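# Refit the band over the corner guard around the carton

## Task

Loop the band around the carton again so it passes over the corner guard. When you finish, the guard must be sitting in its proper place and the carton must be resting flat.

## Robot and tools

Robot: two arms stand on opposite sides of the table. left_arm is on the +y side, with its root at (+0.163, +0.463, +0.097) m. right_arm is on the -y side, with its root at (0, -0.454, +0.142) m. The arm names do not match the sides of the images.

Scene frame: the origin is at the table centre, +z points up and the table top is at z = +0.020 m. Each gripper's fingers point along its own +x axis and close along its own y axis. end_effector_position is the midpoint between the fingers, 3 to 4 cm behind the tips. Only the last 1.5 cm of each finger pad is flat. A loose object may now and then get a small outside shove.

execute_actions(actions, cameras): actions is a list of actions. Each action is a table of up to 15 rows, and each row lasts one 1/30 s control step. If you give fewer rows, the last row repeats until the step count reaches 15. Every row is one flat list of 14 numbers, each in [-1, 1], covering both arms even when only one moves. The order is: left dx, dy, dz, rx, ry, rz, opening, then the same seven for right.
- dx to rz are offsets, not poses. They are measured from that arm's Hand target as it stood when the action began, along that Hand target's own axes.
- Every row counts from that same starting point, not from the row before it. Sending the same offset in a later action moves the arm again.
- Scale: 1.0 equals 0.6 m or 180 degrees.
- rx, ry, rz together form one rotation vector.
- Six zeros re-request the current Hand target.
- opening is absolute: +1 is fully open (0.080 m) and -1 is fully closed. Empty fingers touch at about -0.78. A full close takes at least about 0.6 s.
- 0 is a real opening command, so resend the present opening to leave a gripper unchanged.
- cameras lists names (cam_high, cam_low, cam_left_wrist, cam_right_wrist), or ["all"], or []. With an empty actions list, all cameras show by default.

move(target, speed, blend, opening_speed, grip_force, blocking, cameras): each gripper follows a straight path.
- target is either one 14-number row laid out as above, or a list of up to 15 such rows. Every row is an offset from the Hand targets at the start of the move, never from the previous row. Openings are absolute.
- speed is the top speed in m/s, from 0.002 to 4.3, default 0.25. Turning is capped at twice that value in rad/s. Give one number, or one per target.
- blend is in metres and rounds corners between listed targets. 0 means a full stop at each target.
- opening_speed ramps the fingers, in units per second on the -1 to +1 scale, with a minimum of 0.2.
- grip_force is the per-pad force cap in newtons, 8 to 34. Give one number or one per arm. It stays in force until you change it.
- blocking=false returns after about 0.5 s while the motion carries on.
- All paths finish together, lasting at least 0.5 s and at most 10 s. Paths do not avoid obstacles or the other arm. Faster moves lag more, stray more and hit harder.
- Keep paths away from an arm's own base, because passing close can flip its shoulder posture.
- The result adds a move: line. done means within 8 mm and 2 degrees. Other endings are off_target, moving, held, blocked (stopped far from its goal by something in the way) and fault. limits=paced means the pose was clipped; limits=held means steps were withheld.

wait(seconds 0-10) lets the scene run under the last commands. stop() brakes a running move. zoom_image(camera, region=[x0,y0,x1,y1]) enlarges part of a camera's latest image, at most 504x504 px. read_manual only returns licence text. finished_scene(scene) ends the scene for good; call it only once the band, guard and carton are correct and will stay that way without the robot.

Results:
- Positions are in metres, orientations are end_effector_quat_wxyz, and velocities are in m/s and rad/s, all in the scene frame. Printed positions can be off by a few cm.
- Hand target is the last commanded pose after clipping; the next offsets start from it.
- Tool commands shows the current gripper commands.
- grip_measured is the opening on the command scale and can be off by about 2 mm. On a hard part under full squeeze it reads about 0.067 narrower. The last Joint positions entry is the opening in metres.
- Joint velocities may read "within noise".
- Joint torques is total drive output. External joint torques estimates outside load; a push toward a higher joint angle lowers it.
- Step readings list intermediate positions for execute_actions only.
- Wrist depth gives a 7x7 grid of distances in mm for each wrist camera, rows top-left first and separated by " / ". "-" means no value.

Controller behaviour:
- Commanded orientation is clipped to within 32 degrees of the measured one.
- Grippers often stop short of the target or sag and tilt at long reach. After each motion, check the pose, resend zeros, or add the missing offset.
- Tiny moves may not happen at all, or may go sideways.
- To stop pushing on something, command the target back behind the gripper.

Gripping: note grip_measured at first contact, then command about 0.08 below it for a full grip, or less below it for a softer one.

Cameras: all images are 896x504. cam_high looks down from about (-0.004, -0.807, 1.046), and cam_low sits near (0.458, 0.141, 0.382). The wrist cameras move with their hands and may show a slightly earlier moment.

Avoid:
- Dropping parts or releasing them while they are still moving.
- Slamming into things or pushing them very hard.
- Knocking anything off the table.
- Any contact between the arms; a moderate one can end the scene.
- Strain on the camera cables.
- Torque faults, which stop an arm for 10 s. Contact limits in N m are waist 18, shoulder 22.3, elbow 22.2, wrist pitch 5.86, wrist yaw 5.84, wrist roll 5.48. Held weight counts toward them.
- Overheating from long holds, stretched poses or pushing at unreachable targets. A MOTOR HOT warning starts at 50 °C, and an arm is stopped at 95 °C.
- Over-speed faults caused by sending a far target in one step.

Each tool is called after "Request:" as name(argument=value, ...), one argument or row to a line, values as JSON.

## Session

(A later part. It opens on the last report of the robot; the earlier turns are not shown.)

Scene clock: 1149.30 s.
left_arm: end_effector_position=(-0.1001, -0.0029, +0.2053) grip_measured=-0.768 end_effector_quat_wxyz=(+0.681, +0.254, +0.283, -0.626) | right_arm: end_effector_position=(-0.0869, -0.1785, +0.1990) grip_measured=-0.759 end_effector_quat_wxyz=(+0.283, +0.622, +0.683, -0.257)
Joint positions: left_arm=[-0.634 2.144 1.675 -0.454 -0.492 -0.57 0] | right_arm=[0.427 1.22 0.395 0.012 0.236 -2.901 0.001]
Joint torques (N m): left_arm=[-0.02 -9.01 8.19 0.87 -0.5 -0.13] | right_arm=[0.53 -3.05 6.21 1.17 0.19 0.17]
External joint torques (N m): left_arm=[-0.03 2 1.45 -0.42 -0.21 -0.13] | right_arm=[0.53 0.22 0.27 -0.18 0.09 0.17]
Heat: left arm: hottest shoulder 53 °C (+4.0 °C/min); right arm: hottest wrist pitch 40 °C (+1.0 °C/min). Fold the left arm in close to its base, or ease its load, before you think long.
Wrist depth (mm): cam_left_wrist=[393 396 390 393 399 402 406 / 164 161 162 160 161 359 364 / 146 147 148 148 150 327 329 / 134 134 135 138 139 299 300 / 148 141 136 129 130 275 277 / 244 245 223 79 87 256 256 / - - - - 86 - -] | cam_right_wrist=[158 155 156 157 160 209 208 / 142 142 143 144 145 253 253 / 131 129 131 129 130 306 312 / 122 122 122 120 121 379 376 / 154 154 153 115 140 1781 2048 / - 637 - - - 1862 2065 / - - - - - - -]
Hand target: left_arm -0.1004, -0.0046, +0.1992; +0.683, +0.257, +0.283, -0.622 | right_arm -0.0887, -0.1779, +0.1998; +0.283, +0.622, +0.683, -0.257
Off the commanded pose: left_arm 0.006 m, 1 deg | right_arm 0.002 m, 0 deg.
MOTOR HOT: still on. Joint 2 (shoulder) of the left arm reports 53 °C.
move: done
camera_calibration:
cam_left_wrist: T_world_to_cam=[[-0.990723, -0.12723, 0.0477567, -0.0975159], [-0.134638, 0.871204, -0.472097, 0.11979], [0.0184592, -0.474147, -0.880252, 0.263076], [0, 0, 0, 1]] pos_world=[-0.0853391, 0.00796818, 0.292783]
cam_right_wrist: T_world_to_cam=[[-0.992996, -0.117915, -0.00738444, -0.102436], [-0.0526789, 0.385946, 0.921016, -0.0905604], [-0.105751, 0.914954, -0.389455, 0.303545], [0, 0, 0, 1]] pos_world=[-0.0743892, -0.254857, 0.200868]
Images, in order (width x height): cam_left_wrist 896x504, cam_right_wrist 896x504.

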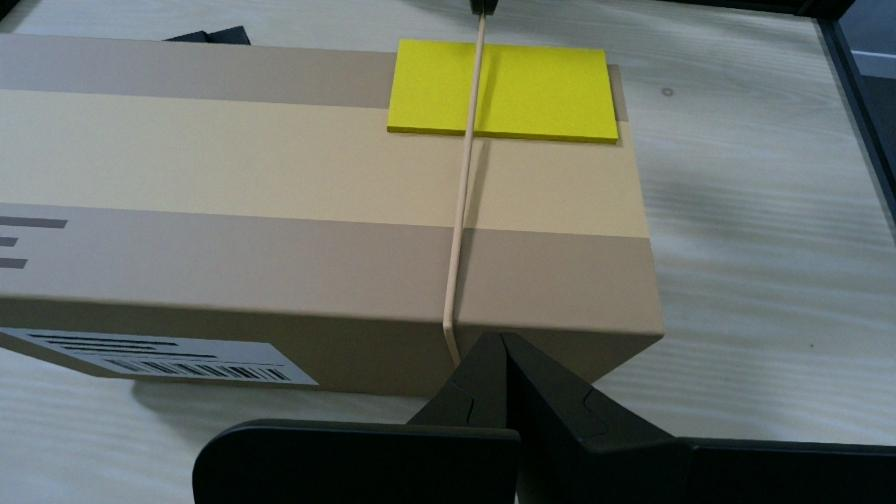

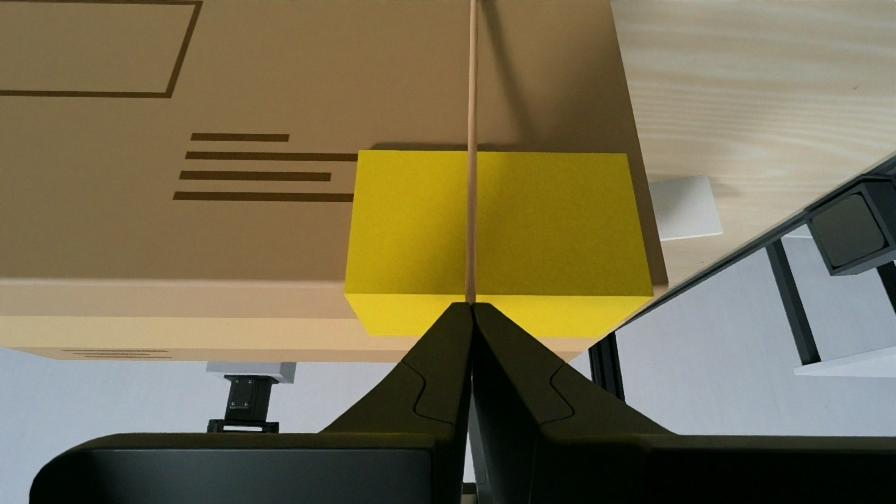

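Request:
move(
  target=[-0.0083, 0.0225, 0, 0, 0, 0, -0.5, 0.0217, 0, 0, 0, 0, 0, -1.0],
  speed=0.04,
  cameras=["cam_left_wrist", "cam_right_wrist"],
)

Scene clock: 1182.30 s.
left_arm: end_effector_position=(-0.0889, -0.0014, +0.1985) grip_measured=-0.503 end_effector_quat_wxyz=(+0.683, +0.260, +0.284, -0.621) | right_arm: end_effector_position=(-0.0888, -0.1706, +0.1916) grip_measured=-0.759 end_effector_quat_wxyz=(+0.281, +0.624, +0.682, -0.258)
Joint positions: left_arm=[-0.618 2.13 1.631 -0.435 -0.488 -0.562 0.012] | right_arm=[0.421 1.289 0.399 0.08 0.234 -2.901 0.001]
Joint torques (N m): left_arm=[0.18 -12.24 5.51 1.12 -0.24 0.1] | right_arm=[-0.22 -2.27 5.89 2.08 -0.12 -0.18]
External joint torques (N m): left_arm=[0.14 -1.46 -1.1 -0.12 0.04 0.1] | right_arm=[-0.22 1.26 0.22 0.76 -0.22 -0.18]
Heat: left arm: hottest shoulder 50 °C (-4.0 °C/min); right arm: hottest wrist pitch 39 °C (-2.0 °C/min). Fold the left arm in close to its base, or ease its load, before you think long.
Wrist depth (mm): cam_left_wrist=[169 168 170 166 166 384 385 / 152 153 153 151 151 339 347 / 139 139 137 140 141 308 315 / 128 128 126 129 131 279 289 / 173 151 141 123 123 259 267 / 244 245 241 - 84 248 247 / - - - - 76 - -] | cam_right_wrist=[141 144 145 146 147 201 201 / 132 133 133 134 134 243 244 / 122 122 121 120 120 298 304 / - 114 114 111 112 363 316 / 128 128 127 105 107 1820 2065 / - - - - 69 1820 2031 / - - - - - - -]
Hand target: left_arm -0.0873, +0.0002, +0.2028; +0.683, +0.257, +0.283, -0.622 | right_arm -0.0895, -0.1687, +0.1905; +0.283, +0.622, +0.683, -0.257
Off the commanded pose: left_arm 0.005 m, 0 deg | right_arm 0.002 m, 0 deg.
MOTOR HOT: still on. Joint 2 (shoulder) of the left arm reports 50 °C.
move: done
camera_calibration:
cam_left_wrist: T_world_to_cam=[[-0.9901, -0.135537, 0.0365024, -0.0837073], [-0.136931, 0.875455, -0.463496, 0.114916], [0.0308647, -0.463906, -0.885347, 0.25976], [0, 0, 0, 1]] pos_world=[-0.0751604, 0.00855494, 0.286297]
cam_right_wrist: T_world_to_cam=[[-0.993558, -0.113221, -0.00479499, -0.103135], [-0.0483151, 0.384949, 0.921672, -0.0868289], [-0.102507, 0.915967, -0.38794, 0.293454], [0, 0, 0, 1]] pos_world=[-0.0765849, -0.247046, 0.193376]
Images, in order (width x height): cam_left_wrist 896x504, cam_right_wrist 896x504.

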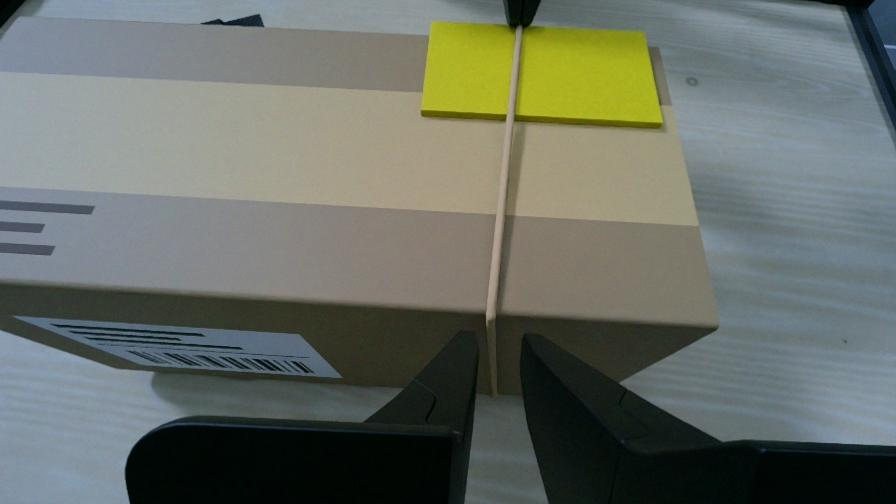

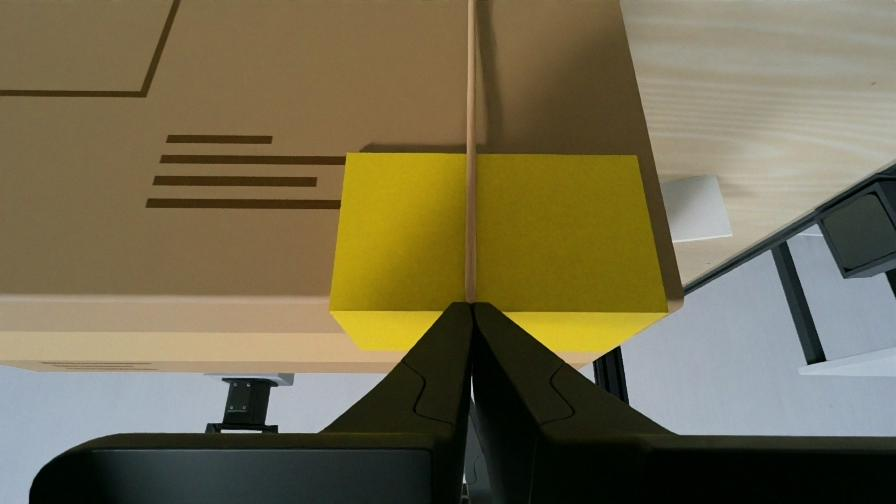

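Request:
move(
  target=[
    [0.0467, 0.0025, 0, 0, 0, 0, -0.55, 0, 0, 0, 0, 0, 0, -1.0],
    [0.0467, 0.0025, 0, 0, 0, 0, -1.0, 0, 0, 0, 0, 0, 0, -1.0],
  ],
  speed=0.04,
  opening_speed=1.2,
  cameras=["cam_left_wrist", "cam_right_wrist"],
)

Scene clock: 1189.50 s.
left_arm: end_effector_position=(-0.0855, -0.0165, +0.1977) grip_measured=-0.768 end_effector_quat_wxyz=(+0.683, +0.245, +0.281, -0.628) | right_arm: end_effector_position=(-0.0889, -0.1705, +0.1917) grip_measured=-0.759 end_effector_quat_wxyz=(+0.281, +0.624, +0.683, -0.257)
Joint positions: left_arm=[-0.591 2.151 1.644 -0.381 -0.47 -0.534 0] | right_arm=[0.421 1.289 0.399 0.08 0.234 -2.901 0.001]
Joint torques (N m): left_arm=[0.55 -7.62 7.76 1.18 -0.19 0.1] | right_arm=[-0.21 -2.28 5.89 2.04 -0.12 -0.18]
External joint torques (N m): left_arm=[0.54 3.41 1.05 -0.15 0.08 0.1] | right_arm=[-0.21 1.29 0.17 0.71 -0.22 -0.18]
Heat: left arm: hottest shoulder 52 °C (-1.0 °C/min); right arm: hottest wrist pitch 40 °C (-1.0 °C/min). Fold the left arm in close to its base, or ease its load, before you think long.
Wrist depth (mm): cam_left_wrist=[380 381 386 390 389 401 400 / 149 153 156 154 155 361 365 / 138 139 139 143 144 319 330 / 126 127 127 131 133 290 297 / 118 117 118 121 119 126 275 / 190 168 140 86 87 244 253 / - - - - 87 - -] | cam_right_wrist=[144 144 145 145 146 201 201 / 132 132 133 133 134 244 244 / 122 122 122 120 120 297 304 / - 114 114 111 111 388 318 / 128 128 127 105 115 113 2118 / 1555 - - - 69 1876 1998 / - - - - - - -]
Hand target: left_arm -0.0839, -0.0194, +0.1830; +0.683, +0.257, +0.283, -0.622 | right_arm -0.0895, -0.1687, +0.1906; +0.283, +0.622, +0.683, -0.257
Off the commanded pose: left_arm 0.015 m, 2 deg | right_arm 0.002 m, 0 deg.
MOTOR HOT: still on. Joint 2 (shoulder) of the left arm reports 52 °C.
move: off_target (left_arm); target 2's new opening was sent with left_arm's hand 0.014 m and 1 deg from that target
camera_calibration:
cam_left_wrist: T_world_to_cam=[[-0.989817, -0.130109, 0.0577361, -0.0864239], [-0.141734, 0.863346, -0.484298, 0.131707], [0.0131652, -0.48755, -0.872996, 0.247638], [0, 0, 0, 1]] pos_world=[-0.0701367, -0.00421778, 0.284962]
cam_right_wrist: T_world_to_cam=[[-0.993563, -0.113187, -0.00455788, -0.103261], [-0.0480155, 0.384357, 0.921935, -0.0870482], [-0.102599, 0.916219, -0.387318, 0.293287], [0, 0, 0, 1]] pos_world=[-0.0766853, -0.246945, 0.193377]
Images, in order (width x height): cam_left_wrist 896x504, cam_right_wrist 896x504.

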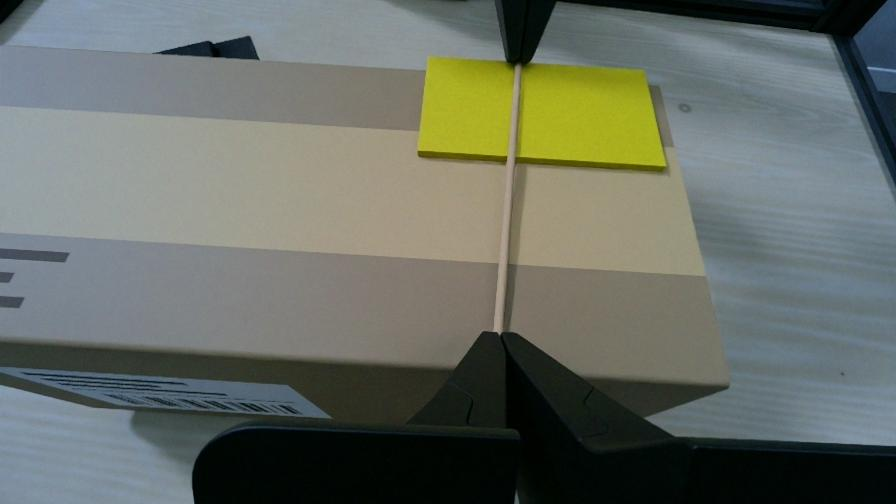

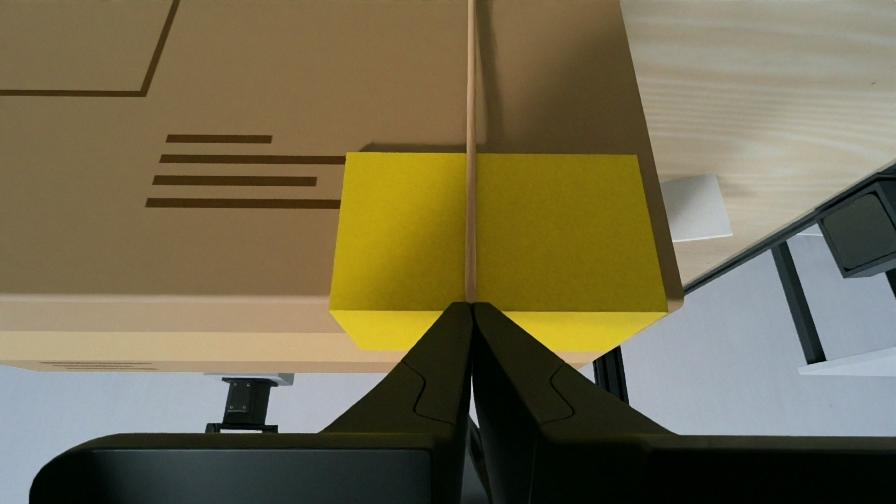

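Request:
move(
  target=[
    [-0.0133, 0, 0, 0, 0, 0, -1.0, 0, 0, 0, 0, 0, 0, -1.0],
    [-0.0133, -0.0233, 0, 0, 0, 0, -1.0, 0, 0, 0, 0, 0, 0, -1.0],
  ],
  speed=0.03,
  blend=0.002,
  cameras=["cam_left_wrist"],
)

Scene clock: 1194.70 s.
left_arm: end_effector_position=(-0.0909, -0.0153, +0.1989) grip_measured=-0.768 end_effector_quat_wxyz=(+0.687, +0.251, +0.281, -0.621) | right_arm: end_effector_position=(-0.0889, -0.1705, +0.1917) grip_measured=-0.759 end_effector_quat_wxyz=(+0.281, +0.624, +0.683, -0.257)
Joint positions: left_arm=[-0.606 2.171 1.688 -0.43 -0.491 -0.554 0] | right_arm=[0.421 1.289 0.399 0.08 0.234 -2.901 0.001]
Joint torques (N m): left_arm=[-0.9 -8.15 8.55 1.28 -0.1 -0.15] | right_arm=[-0.22 -2.28 5.89 2.04 -0.12 -0.18]
External joint torques (N m): left_arm=[-0.97 3.07 1.81 -0.02 0.18 -0.16] | right_arm=[-0.25 1.3 0.2 0.7 -0.21 -0.18]
Heat: left arm: hottest shoulder 51 °C (-1.0 °C/min); right arm: hottest wrist pitch 41 °C (+0.0 °C/min). Fold the left arm in close to its base, or ease its load, before you think long.
Wrist depth (mm): cam_left_wrist=[381 389 387 387 384 392 386 / 155 155 156 153 154 347 356 / 140 141 141 142 143 313 321 / 129 129 128 132 133 282 292 / 121 119 119 121 120 125 269 / 219 181 147 86 88 242 250 / - - - - 87 - -] | cam_right_wrist=[143 144 145 145 146 201 201 / 132 132 133 133 134 244 243 / 122 122 123 120 120 296 303 / - 114 114 111 111 367 366 / 128 127 127 105 115 1768 - / - 1695 - - 69 1743 1950 / - - - - - - -]
Hand target: left_arm -0.0983, -0.0152, +0.1887; +0.683, +0.257, +0.283, -0.622 | right_arm -0.0895, -0.1687, +0.1905; +0.283, +0.622, +0.683, -0.257
Off the commanded pose: left_arm 0.013 m, 1 deg | right_arm 0.002 m, 0 deg.
MOTOR HOT: still on. Joint 2 (shoulder) of the left arm reports 51 °C.
move: off_target (left_arm); blend cut to 0 m at target 1
camera_calibration:
cam_left_wrist: T_world_to_cam=[[-0.988784, -0.142934, 0.0433082, -0.0888324], [-0.146126, 0.865921, -0.47836, 0.128962], [0.0308727, -0.479323, -0.877095, 0.251893], [0, 0, 0, 1]] pos_world=[-0.076768, -0.00362972, 0.286472]
Images, in order (width x height): cam_left_wrist 896x504.

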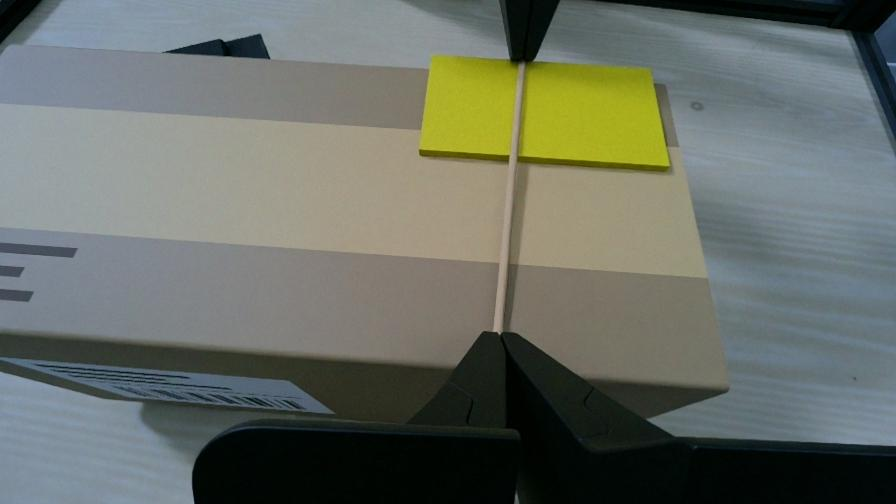

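Request:
move(
  target=[-0.005, -0.02, 0, 0, 0, 0, -1.0, 0, 0, 0, 0, 0, 0, -1.0],
  speed=0.03,
  cameras=["cam_left_wrist"],
)

Scene clock: 1197.40 s.
left_arm: end_effector_position=(-0.0970, -0.0154, +0.1995) grip_measured=-0.768 end_effector_quat_wxyz=(+0.692, +0.254, +0.280, -0.615) | right_arm: end_effector_position=(-0.0889, -0.1705, +0.1917) grip_measured=-0.759 end_effector_quat_wxyz=(+0.281, +0.624, +0.683, -0.257)
Joint positions: left_arm=[-0.62 2.195 1.734 -0.471 -0.512 -0.574 0] | right_arm=[0.421 1.289 0.399 0.08 0.234 -2.901 0.001]
Joint torques (N m): left_arm=[-1.6 -8.31 9.04 1.61 0.19 -0.17] | right_arm=[-0.22 -2.28 5.89 2.04 -0.12 -0.18]
External joint torques (N m): left_arm=[-1.6 2.96 2.36 0.35 0.48 -0.17] | right_arm=[-0.22 1.28 0.21 0.71 -0.21 -0.18]
Heat: left arm: hottest shoulder 51 °C (-1.0 °C/min); right arm: hottest wrist pitch 41 °C (+0.0 °C/min). Fold the left arm in close to its base, or ease its load, before you think long.
Wrist depth (mm): cam_left_wrist=[387 387 387 387 380 389 381 / 157 157 157 154 153 341 350 / 142 142 140 142 142 310 317 / 130 130 130 133 133 285 289 / 122 122 120 122 120 258 266 / 239 188 149 86 87 240 247 / - - - - 87 - -] | cam_right_wrist=[144 144 144 146 146 202 201 / 132 132 132 133 134 244 243 / 122 122 122 120 120 299 300 / - 114 114 111 111 388 311 / 128 128 127 105 115 1982 1314 / 1638 1649 - - 69 1565 - / - - - - - - -]
Hand target: left_arm -0.1104, -0.0141, +0.1907; +0.683, +0.257, +0.283, -0.622 | right_arm -0.0895, -0.1687, +0.1905; +0.283, +0.622, +0.683, -0.257
Off the commanded pose: left_arm 0.016 m, 1 deg | right_arm 0.002 m, 0 deg.
MOTOR HOT: still on. Joint 2 (shoulder) of the left arm reports 51 °C.
move: off_target (left_arm)
camera_calibration:
cam_left_wrist: T_world_to_cam=[[-0.987365, -0.15511, 0.0324342, -0.0928629], [-0.151708, 0.866122, -0.476253, 0.127483], [0.0457796, -0.475156, -0.87871, 0.254406], [0, 0, 0, 1]] pos_world=[-0.083996, -0.00393725, 0.287275]
Images, in order (width x height): cam_left_wrist 896x504.

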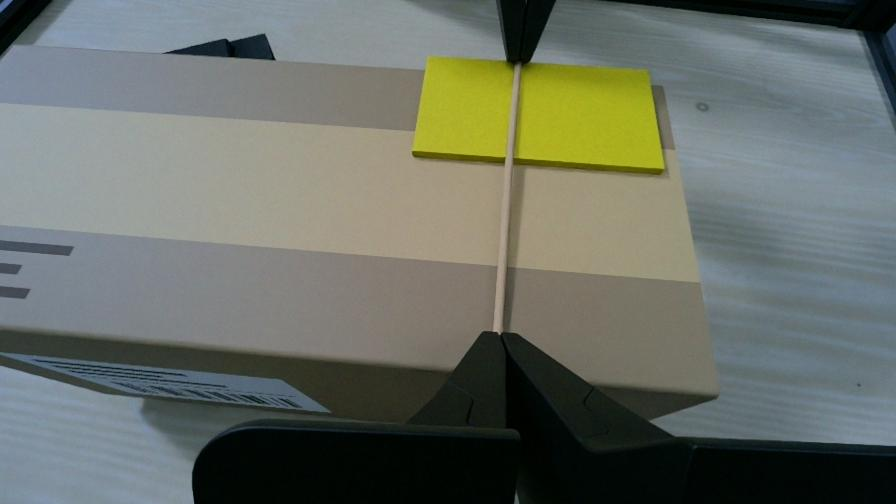

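Request:
move(
  target=[-0.004, -0.0133, 0, 0, 0, 0, -1.0, 0, 0, 0, 0, 0, 0, -1.0],
  speed=0.03,
  cameras=["cam_left_wrist"],
)

Scene clock: 1201.10 s.
left_arm: end_effector_position=(-0.1081, -0.0151, +0.2005) grip_measured=-0.768 end_effector_quat_wxyz=(+0.690, +0.252, +0.281, -0.618) | right_arm: end_effector_position=(-0.0889, -0.1705, +0.1917) grip_measured=-0.759 end_effector_quat_wxyz=(+0.281, +0.624, +0.683, -0.257)
Joint positions: left_arm=[-0.638 2.217 1.774 -0.491 -0.516 -0.588 0] | right_arm=[0.421 1.289 0.399 0.08 0.234 -2.901 0.001]
Joint torques (N m): left_arm=[-1.34 -8.91 8.72 1.16 0.01 -0.15] | right_arm=[-0.22 -2.27 5.89 2.03 -0.12 -0.18]
External joint torques (N m): left_arm=[-1.35 2.44 2.08 -0.07 0.3 -0.16] | right_arm=[-0.22 1.27 0.24 0.71 -0.22 -0.18]
Heat: left arm: hottest shoulder 50 °C (-2.0 °C/min); right arm: hottest wrist pitch 42 °C (+1.0 °C/min). Fold the left arm in close to its base, or ease its load, before you think long.
Wrist depth (mm): cam_left_wrist=[387 385 387 380 390 392 380 / 159 156 157 150 154 351 352 / 142 142 140 141 143 319 318 / 130 130 128 131 133 291 290 / 122 122 120 122 121 268 269 / 242 193 154 86 87 248 249 / - - - - 87 - -] | cam_right_wrist=[143 144 145 145 146 202 201 / 132 132 133 133 134 243 243 / 122 122 123 120 120 297 302 / - 113 114 111 114 389 391 / 128 128 127 105 115 1998 1328 / - 1565 - - - 1935 1935 / - - - - - - -]
Hand target: left_arm -0.1186, -0.0132, +0.1925; +0.683, +0.257, +0.283, -0.622 | right_arm -0.0895, -0.1687, +0.1905; +0.283, +0.622, +0.683, -0.257
Off the commanded pose: left_arm 0.013 m, 1 deg | right_arm 0.002 m, 0 deg.
MOTOR HOT: still on. Joint 2 (shoulder) of the left arm reports 50 °C.
move: off_target (left_arm)
camera_calibration:
cam_left_wrist: T_world_to_cam=[[-0.98797, -0.149746, 0.0386233, -0.105104], [-0.149911, 0.866038, -0.476974, 0.126333], [0.0379755, -0.477026, -0.878068, 0.254943], [0, 0, 0, 1]] pos_world=[-0.0945823, -0.00353388, 0.288174]
Images, in order (width x height): cam_left_wrist 896x504.

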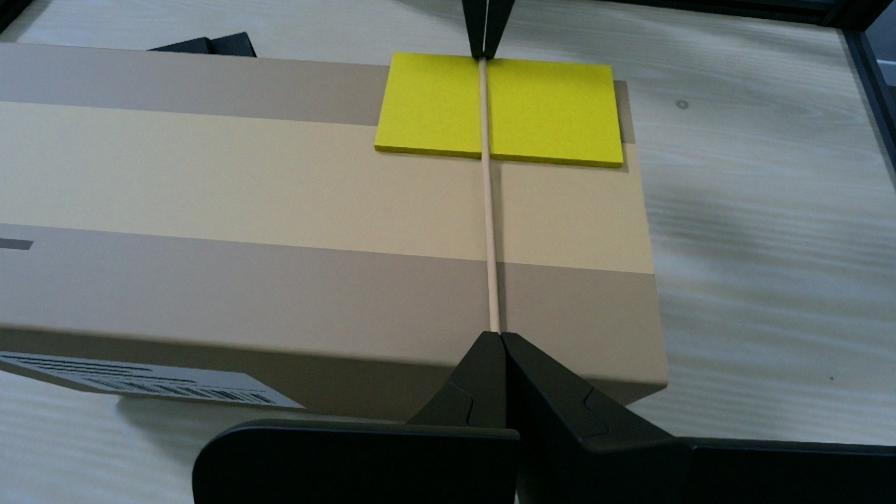

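Request:
move(
  target=[0, 0.03, 0, 0, 0, 0, -1.0, 0, 0, 0, 0, 0, 0, -1.0],
  speed=0.03,
  cameras=["cam_left_wrist"],
)

Scene clock: 1210.10 s.
left_arm: end_effector_position=(-0.1025, -0.0159, +0.1979) grip_measured=-0.768 end_effector_quat_wxyz=(+0.686, +0.247, +0.281, -0.624) | right_arm: end_effector_position=(-0.0889, -0.1704, +0.1917) grip_measured=-0.759 end_effector_quat_wxyz=(+0.281, +0.624, +0.683, -0.257)
Joint positions: left_arm=[-0.625 2.196 1.722 -0.438 -0.499 -0.57 0] | right_arm=[0.421 1.289 0.399 0.081 0.234 -2.901 0.001]
Joint torques (N m): left_arm=[-0.01 -11.5 4.55 0.68 0 0.1] | right_arm=[-0.21 -2.28 5.9 2.01 -0.12 -0.18]
External joint torques (N m): left_arm=[0 -0.07 -2.24 -0.63 0.27 0.1] | right_arm=[-0.21 1.26 0.24 0.7 -0.22 -0.18]
Heat: left arm: hottest shoulder 49 °C (-4.1 °C/min); right arm: hottest wrist pitch 43 °C (+3.0 °C/min). Fold the left arm in close to its base, or ease its load, before you think long.
Wrist depth (mm): cam_left_wrist=[381 382 386 164 397 397 406 / 152 154 156 152 155 359 362 / 138 139 139 142 144 323 328 / 127 128 129 130 133 295 298 / 121 119 119 122 121 270 273 / 214 179 147 86 87 250 252 / - - - - 87 - -] | cam_right_wrist=[141 144 145 146 146 201 202 / 132 132 132 133 134 243 243 / 122 122 122 119 120 297 302 / - 113 114 111 111 365 328 / 128 128 128 105 115 2014 - / - 605 - - 191 - 1834 / - - - - - - -]
Hand target: left_arm -0.1006, -0.0116, +0.1924; +0.683, +0.257, +0.283, -0.622 | right_arm -0.0895, -0.1687, +0.1906; +0.283, +0.622, +0.683, -0.257
Off the commanded pose: left_arm 0.007 m, 1 deg | right_arm 0.002 m, 0 deg.
MOTOR HOT: still on. Joint 2 (shoulder) of the left arm reports 49 °C.
move: done
camera_calibration:
cam_left_wrist: T_world_to_cam=[[-0.988838, -0.139774, 0.0515962, -0.102016], [-0.147227, 0.863498, -0.482386, 0.127903], [0.0228718, -0.484598, -0.874438, 0.24965], [0, 0, 0, 1]] pos_world=[-0.0877564, -0.00372321, 0.285265]
Images, in order (width x height): cam_left_wrist 896x504.

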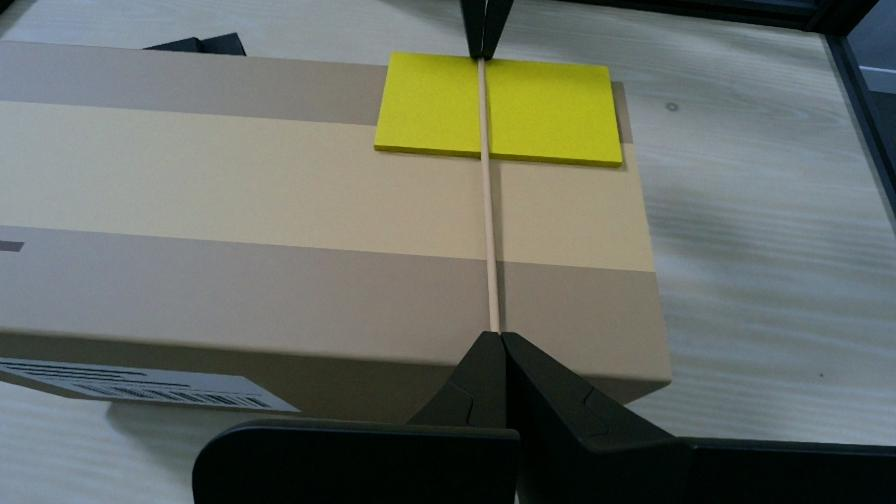

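Request:
move(
  target=[-0.002, 0.0183, 0, 0, 0, 0, -1.0, 0, 0, 0, 0, 0, 0, -1.0],
  speed=0.03,
  cameras=["cam_left_wrist"],
)

Scene clock: 1212.93 s.
left_arm: end_effector_position=(-0.0943, -0.0121, +0.1964) grip_measured=-0.768 end_effector_quat_wxyz=(+0.682, +0.250, +0.283, -0.626) | right_arm: end_effector_position=(-0.0889, -0.1704, +0.1917) grip_measured=-0.759 end_effector_quat_wxyz=(+0.281, +0.624, +0.683, -0.257)
Joint positions: left_arm=[-0.612 2.165 1.669 -0.413 -0.481 -0.555 0] | right_arm=[0.421 1.289 0.399 0.081 0.234 -2.901 0.001]
Joint torques (N m): left_arm=[0.37 -11.44 4.91 0.72 -0.31 0.1] | right_arm=[-0.22 -2.28 5.9 2 -0.12 -0.18]
External joint torques (N m): left_arm=[0.45 -0.19 -1.89 -0.6 -0.04 0.1] | right_arm=[-0.19 1.33 0.15 0.65 -0.23 -0.18]
Heat: left arm: hottest shoulder 50 °C (-3.0 °C/min); right arm: hottest wrist pitch 43 °C (+3.0 °C/min). Fold the left arm in close to its base, or ease its load, before you think long.
Wrist depth (mm): cam_left_wrist=[378 375 381 163 389 394 399 / 149 150 152 150 151 353 356 / 134 137 136 139 141 318 321 / 125 126 125 127 131 287 295 / 119 118 119 119 119 264 271 / 236 204 167 86 87 247 250 / - - - - 86 - -] | cam_right_wrist=[141 144 144 145 146 202 201 / 132 132 132 133 134 244 243 / 122 122 122 120 120 299 301 / - 113 114 111 111 391 365 / 128 128 128 105 107 115 1358 / 1683 1565 - - - - 1260 / - - - - - - -]
Hand target: left_arm -0.0898, -0.0097, +0.1933; +0.683, +0.257, +0.283, -0.622 | right_arm -0.0895, -0.1687, +0.1906; +0.283, +0.622, +0.683, -0.257
Off the commanded pose: left_arm 0.006 m, 1 deg | right_arm 0.002 m, 0 deg.
MOTOR HOT: still on. Joint 2 (shoulder) of the left arm reports 50 °C.
move: done
camera_calibration:
cam_left_wrist: T_world_to_cam=[[-0.98996, -0.131247, 0.0524701, -0.0934364], [-0.140337, 0.868372, -0.475642, 0.124536], [0.016863, -0.47823, -0.878073, 0.250252], [0, 0, 0, 1]] pos_world=[-0.0792413, -0.000728221, 0.283877]
Images, in order (width x height): cam_left_wrist 896x504.

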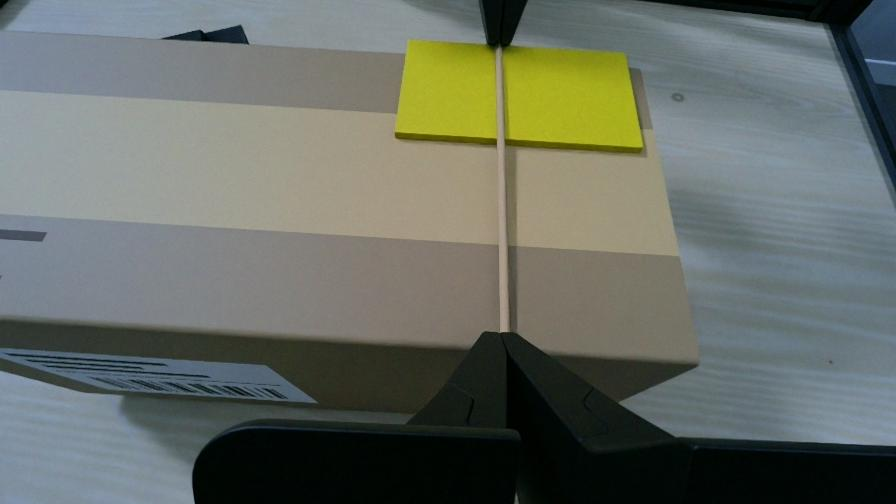

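Request:
zoom_image(
  camera="cam_left_wrist",
  region=[440, 270, 720, 420],
)

Scaled by 1.800.

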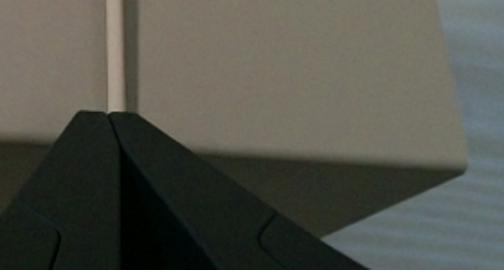

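Request:
move(
  target=[
    [0, -0.0067, 0, 0, 0, 0, -1.0, 0, 0, 0, 0, 0, 0, -1.0],
    [0, -0.0067, 0, 0, 0, 0, -0.45, 0, 0, 0, 0, 0, 0, -0.45],
  ],
  speed=0.03,
  opening_speed=0.6,
  cameras=["cam_left_wrist", "cam_right_wrist"],
)

Scene clock: 1224.30 s.
left_arm: end_effector_position=(-0.0930, -0.0104, +0.1951) grip_measured=-0.454 end_effector_quat_wxyz=(+0.683, +0.256, +0.283, -0.623) | right_arm: end_effector_position=(-0.0895, -0.1703, +0.1917) grip_measured=-0.454 end_effector_quat_wxyz=(+0.280, +0.623, +0.684, -0.258)
Joint positions: left_arm=[-0.613 2.165 1.669 -0.426 -0.485 -0.554 0.015] | right_arm=[0.421 1.289 0.399 0.083 0.23 -2.901 0.015]
Joint torques (N m): left_arm=[-0.14 -10.45 7.09 0.96 -0.32 -0.08] | right_arm=[-0.22 -2.37 5.89 1.85 0.01 -0.18]
External joint torques (N m): left_arm=[-0.13 0.55 0.46 -0.31 -0.05 -0.08] | right_arm=[-0.21 1.22 0.14 0.5 -0.08 -0.18]
Heat: left arm: hottest shoulder 55 °C (+4.0 °C/min); right arm: hottest wrist pitch 43 °C (+3.0 °C/min). Fold the left arm in close to its base, or ease its load, before you think long.
Wrist depth (mm): cam_left_wrist=[377 164 373 162 380 381 382 / 147 148 149 145 146 342 344 / 134 134 133 136 137 306 313 / 123 123 122 123 125 276 286 / 134 118 118 115 116 254 264 / 236 236 176 85 87 244 245 / - - - 226 86 - -] | cam_right_wrist=[140 143 144 146 146 201 203 / 130 132 132 131 134 245 245 / 121 122 121 120 120 297 300 / - 113 114 111 112 367 320 / 126 126 115 107 107 1935 1307 / 1820 - - - 70 1905 1314 / - - - - - - -]
Hand target: left_arm -0.0938, -0.0101, +0.1933; +0.683, +0.257, +0.283, -0.622 | right_arm -0.0895, -0.1687, +0.1905; +0.283, +0.622, +0.683, -0.257
Off the commanded pose: left_arm 0.002 m, 0 deg | right_arm 0.002 m, 0 deg.
MOTOR HOT: still on. Joint 2 (shoulder) of the left arm reports 55 °C.
move: done
camera_calibration:
cam_left_wrist: T_world_to_cam=[[-0.99027, -0.132878, 0.0413317, -0.0897522], [-0.136638, 0.872196, -0.469686, 0.121904], [0.0263615, -0.470763, -0.881866, 0.251535], [0, 0, 0, 1]] pos_world=[-0.0788531, 0.000163171, 0.282787]
cam_right_wrist: T_world_to_cam=[[-0.993301, -0.115542, -0.00175471, -0.104748], [-0.0462785, 0.383844, 0.922238, -0.0872002], [-0.105884, 0.916141, -0.38662, 0.29266], [0, 0, 0, 1]] pos_world=[-0.0770935, -0.246749, 0.193384]
Images, in order (width x height): cam_left_wrist 896x504, cam_right_wrist 896x504.

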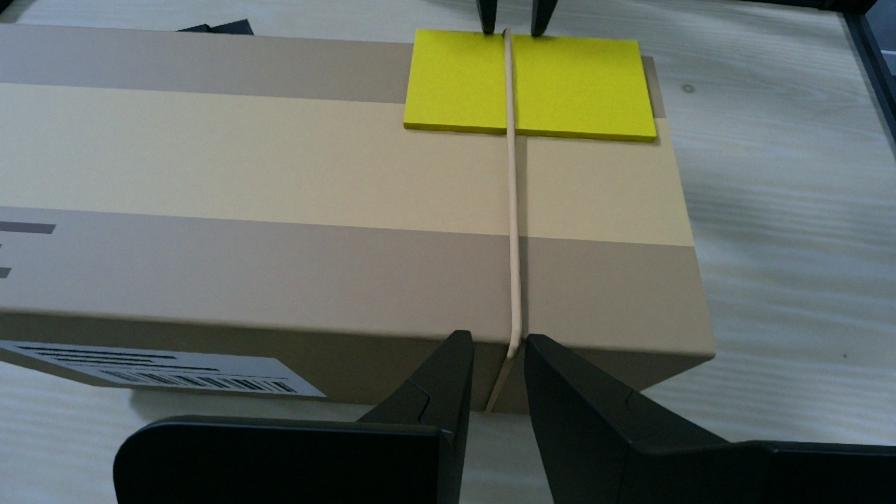

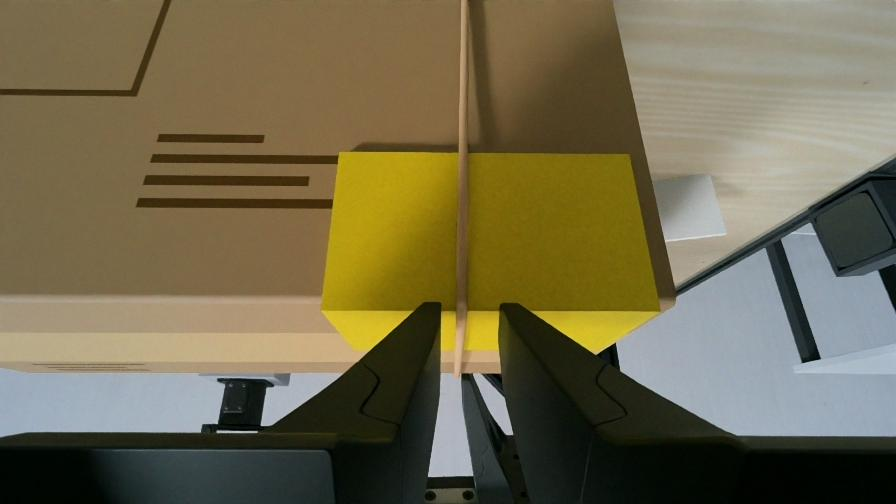

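Request:
move(
  target=[-0.0667, 0, 0, 0, 0, 0, -0.45, -0.0667, 0, 0, 0, 0, 0, -0.45],
  speed=0.06,
  cameras=["cam_left_wrist", "cam_right_wrist"],
)

Scene clock: 1243.73 s.
left_arm: end_effector_position=(-0.0982, +0.0156, +0.2179) grip_measured=-0.453 end_effector_quat_wxyz=(+0.681, +0.260, +0.284, -0.623) | right_arm: end_effector_position=(-0.0855, -0.1986, +0.2139) grip_measured=-0.453 end_effector_quat_wxyz=(+0.290, +0.620, +0.682, -0.259)
Joint positions: left_arm=[-0.657 2.082 1.638 -0.504 -0.506 -0.593 0.015] | right_arm=[0.467 1.076 0.402 -0.161 0.26 -2.873 0.015]
Joint torques (N m): left_arm=[-0.16 -11.89 5.6 0.85 -0.51 -0.14] | right_arm=[0.36 -3.56 6.71 1.35 0.25 0.17]
External joint torques (N m): left_arm=[-0.16 -1.32 -1.12 -0.4 -0.22 -0.14] | right_arm=[0.36 -0.97 0.44 0.05 0.14 0.17]
Heat: left arm: hottest shoulder 58 °C (+7.0 °C/min); right arm: hottest wrist pitch 44 °C (+4.0 °C/min). Fold the left arm in close to its base, or ease its load, before you think long.
Wrist depth (mm): cam_left_wrist=[198 407 408 409 411 413 420 / 179 179 180 177 178 371 381 / 163 163 167 164 165 339 340 / 152 152 151 151 151 311 312 / 243 209 200 171 175 287 288 / 266 264 268 - 87 266 267 / - - - 248 86 - -] | cam_right_wrist=[184 185 186 188 197 224 224 / 168 169 171 171 179 269 269 / 155 154 156 154 157 338 337 / 146 147 147 145 145 428 1526 / 208 207 186 160 173 2254 1358 / 1517 - - - 70 - - / - - - - - - -]
Hand target: left_arm -0.0964, +0.0181, +0.2217; +0.683, +0.257, +0.283, -0.622 | right_arm -0.0869, -0.1969, +0.2188; +0.283, +0.622, +0.683, -0.257
Off the commanded pose: left_arm 0.005 m, 0 deg | right_arm 0.005 m, 1 deg.
MOTOR HOT: still on. Joint 2 (shoulder) of the left arm reports 58 °C.
move: done
camera_calibration:
cam_left_wrist: T_world_to_cam=[[-0.990847, -0.12951, 0.0380614, -0.0918043], [-0.132329, 0.876243, -0.463344, 0.108101], [0.0266569, -0.46414, -0.885361, 0.28476], [0, 0, 0, 1]] pos_world=[-0.0842499, 0.0255566, 0.305697]
cam_right_wrist: T_world_to_cam=[[-0.992552, -0.121271, -0.0115922, -0.102976], [-0.0594709, 0.399292, 0.914893, -0.0930841], [-0.106321, 0.908768, -0.40353, 0.329748], [0, 0, 0, 1]] pos_world=[-0.0726861, -0.274985, 0.217031]
Images, in order (width x height): cam_left_wrist 896x504, cam_right_wrist 896x504.

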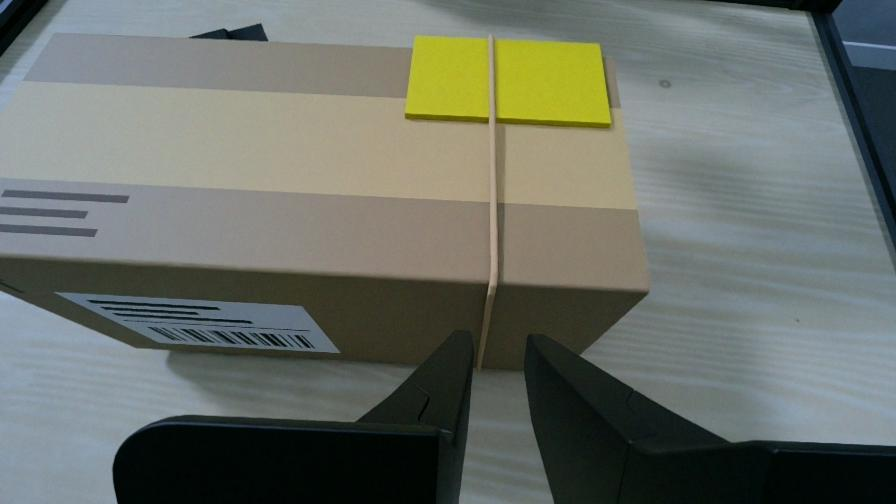

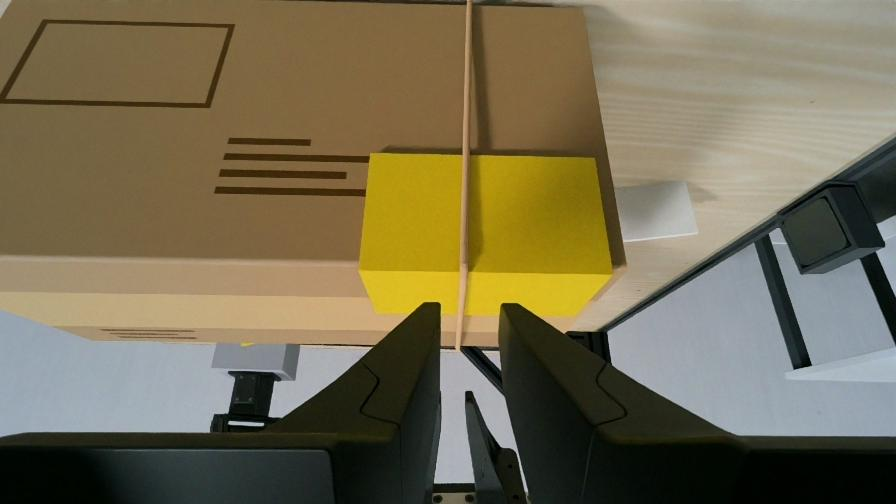

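Request:
zoom_image(
  camera="cam_left_wrist",
  region=[460, 20, 680, 160],
)

Request:
zoom_image(
  camera="cam_left_wrist",
  region=[460, 180, 680, 320],
)

Request:
zoom_image(
  camera="cam_right_wrist",
  region=[420, 0, 640, 140],
)

Request:
zoom_image(
  camera="cam_right_wrist",
  region=[420, 180, 640, 320],
)

Scaled by 2.291.

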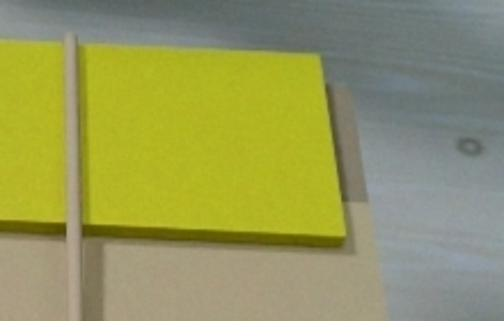

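Scaled by 2.291.

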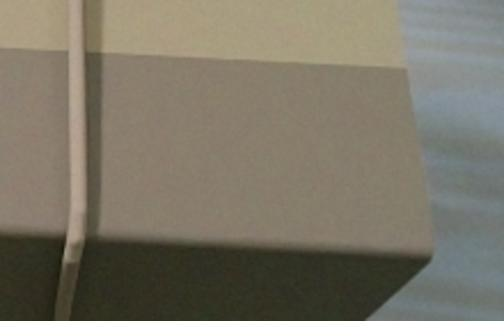

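Scaled by 2.291.

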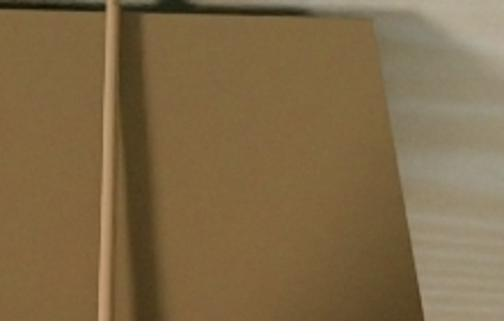

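Scaled by 2.291.

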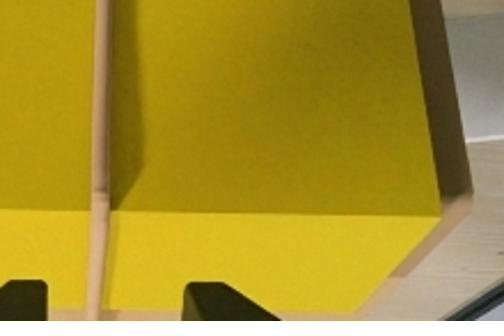

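Request:
move(
  target=[-0.1, 0, 0, 0, 0, 0, -0.45, -0.1, 0, 0, 0, 0, 0, -0.45],
  speed=0.12,
  cameras=["all"],
)

Scene clock: 1310.90 s.
left_arm: end_effector_position=(-0.1029, +0.0583, +0.2622) grip_measured=-0.453 end_effector_quat_wxyz=(+0.681, +0.259, +0.284, -0.624) | right_arm: end_effector_position=(-0.0819, -0.2399, +0.2565) grip_measured=-0.453 end_effector_quat_wxyz=(+0.290, +0.620, +0.681, -0.259)
Joint positions: left_arm=[-0.731 1.946 1.622 -0.656 -0.548 -0.662 0.015] | right_arm=[0.587 0.798 0.482 -0.546 0.341 -2.78 0.015]
Joint torques (N m): left_arm=[0 -10.7 5.7 0.79 -0.56 -0.12] | right_arm=[0.35 -2.05 7.16 1.27 0.29 0.15]
External joint torques (N m): left_arm=[-0.01 -1.09 -1.04 -0.41 -0.24 -0.13] | right_arm=[0.34 -0.74 0.46 0 0.14 0.15]
Heat: left arm: hottest shoulder 66 °C (+6.0 °C/min); right arm: hottest wrist pitch 41 °C (-2.0 °C/min). Fold the left arm in close to its base, or ease its load, before you think long.
Wrist depth (mm): cam_left_wrist=[471 481 480 484 483 475 1613 / 429 242 242 240 419 439 416 / 376 220 221 222 231 399 405 / 353 236 230 221 351 365 364 / 332 328 323 297 332 336 339 / 311 312 314 - 87 314 314 / - - - - 86 - -] | cam_right_wrist=[271 240 243 245 266 275 274 / 222 220 221 223 306 329 327 / 201 203 205 203 377 392 1920 / 525 239 239 230 524 534 2065 / 1695 1627 727 - 714 - 2082 / 1672 1755 - - 66 - - / - - - - - - -]
Hand target: left_arm -0.1003, +0.0604, +0.2640; +0.683, +0.257, +0.283, -0.622 | right_arm -0.0829, -0.2391, +0.2613; +0.283, +0.622, +0.683, -0.257
Off the commanded pose: left_arm 0.004 m, 0 deg | right_arm 0.005 m, 1 deg.
MOTOR HOT: still on. Joint 2 (shoulder) of the left arm reports 66 °C.
move: done
camera_calibration:
cam_left_wrist: T_world_to_cam=[[-0.990955, -0.1281, 0.0399889, -0.0931787], [-0.13193, 0.875428, -0.464995, 0.0911473], [0.0245582, -0.466064, -0.88441, 0.343489], [0, 0, 0, 1]] pos_world=[-0.0887463, 0.068359, 0.349894]
cam_right_wrist: T_world_to_cam=[[-0.992592, -0.120826, -0.01271, -0.103588], [-0.0601855, 0.39814, 0.915348, -0.115801], [-0.105537, 0.909332, -0.402463, 0.384756], [0, 0, 0, 1]] pos_world=[-0.0691839, -0.316282, 0.259532]

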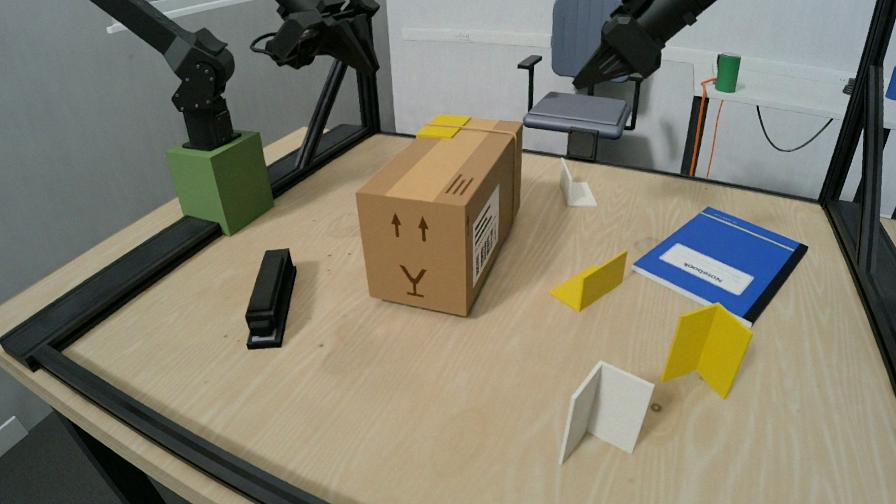

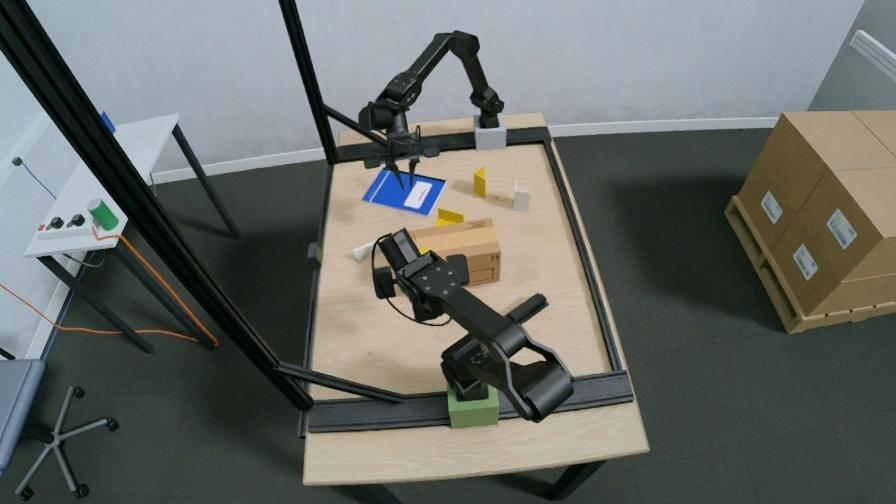

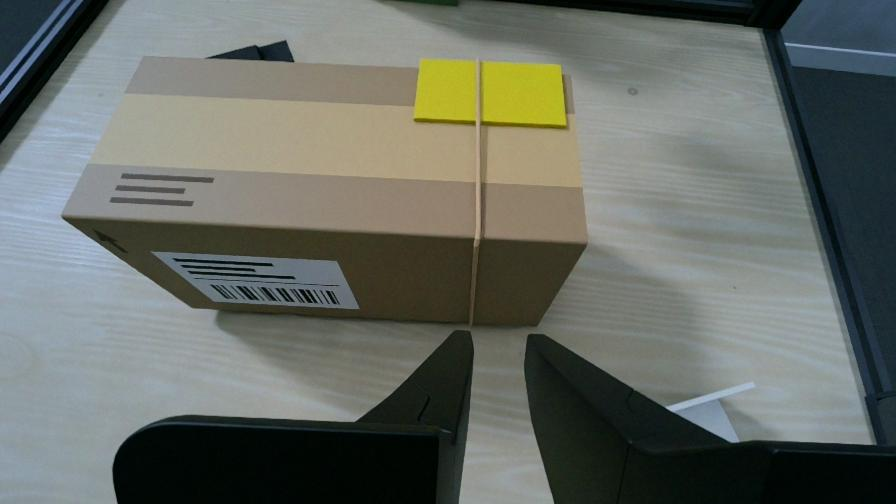

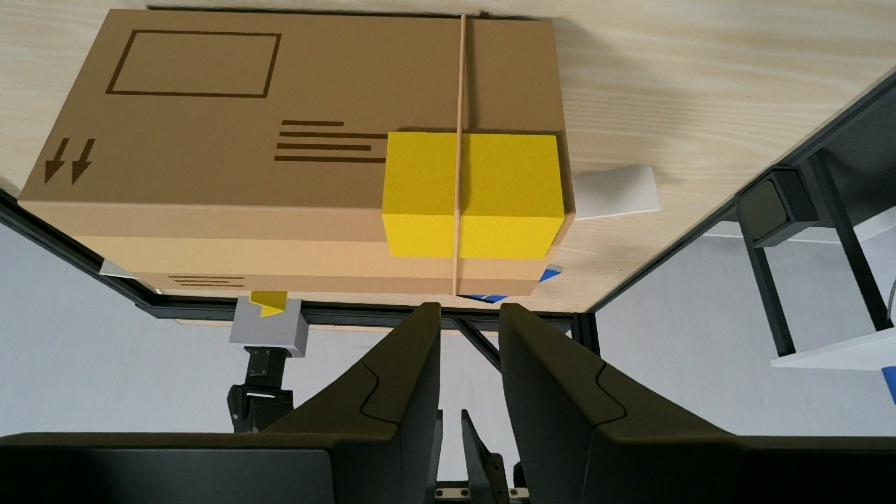

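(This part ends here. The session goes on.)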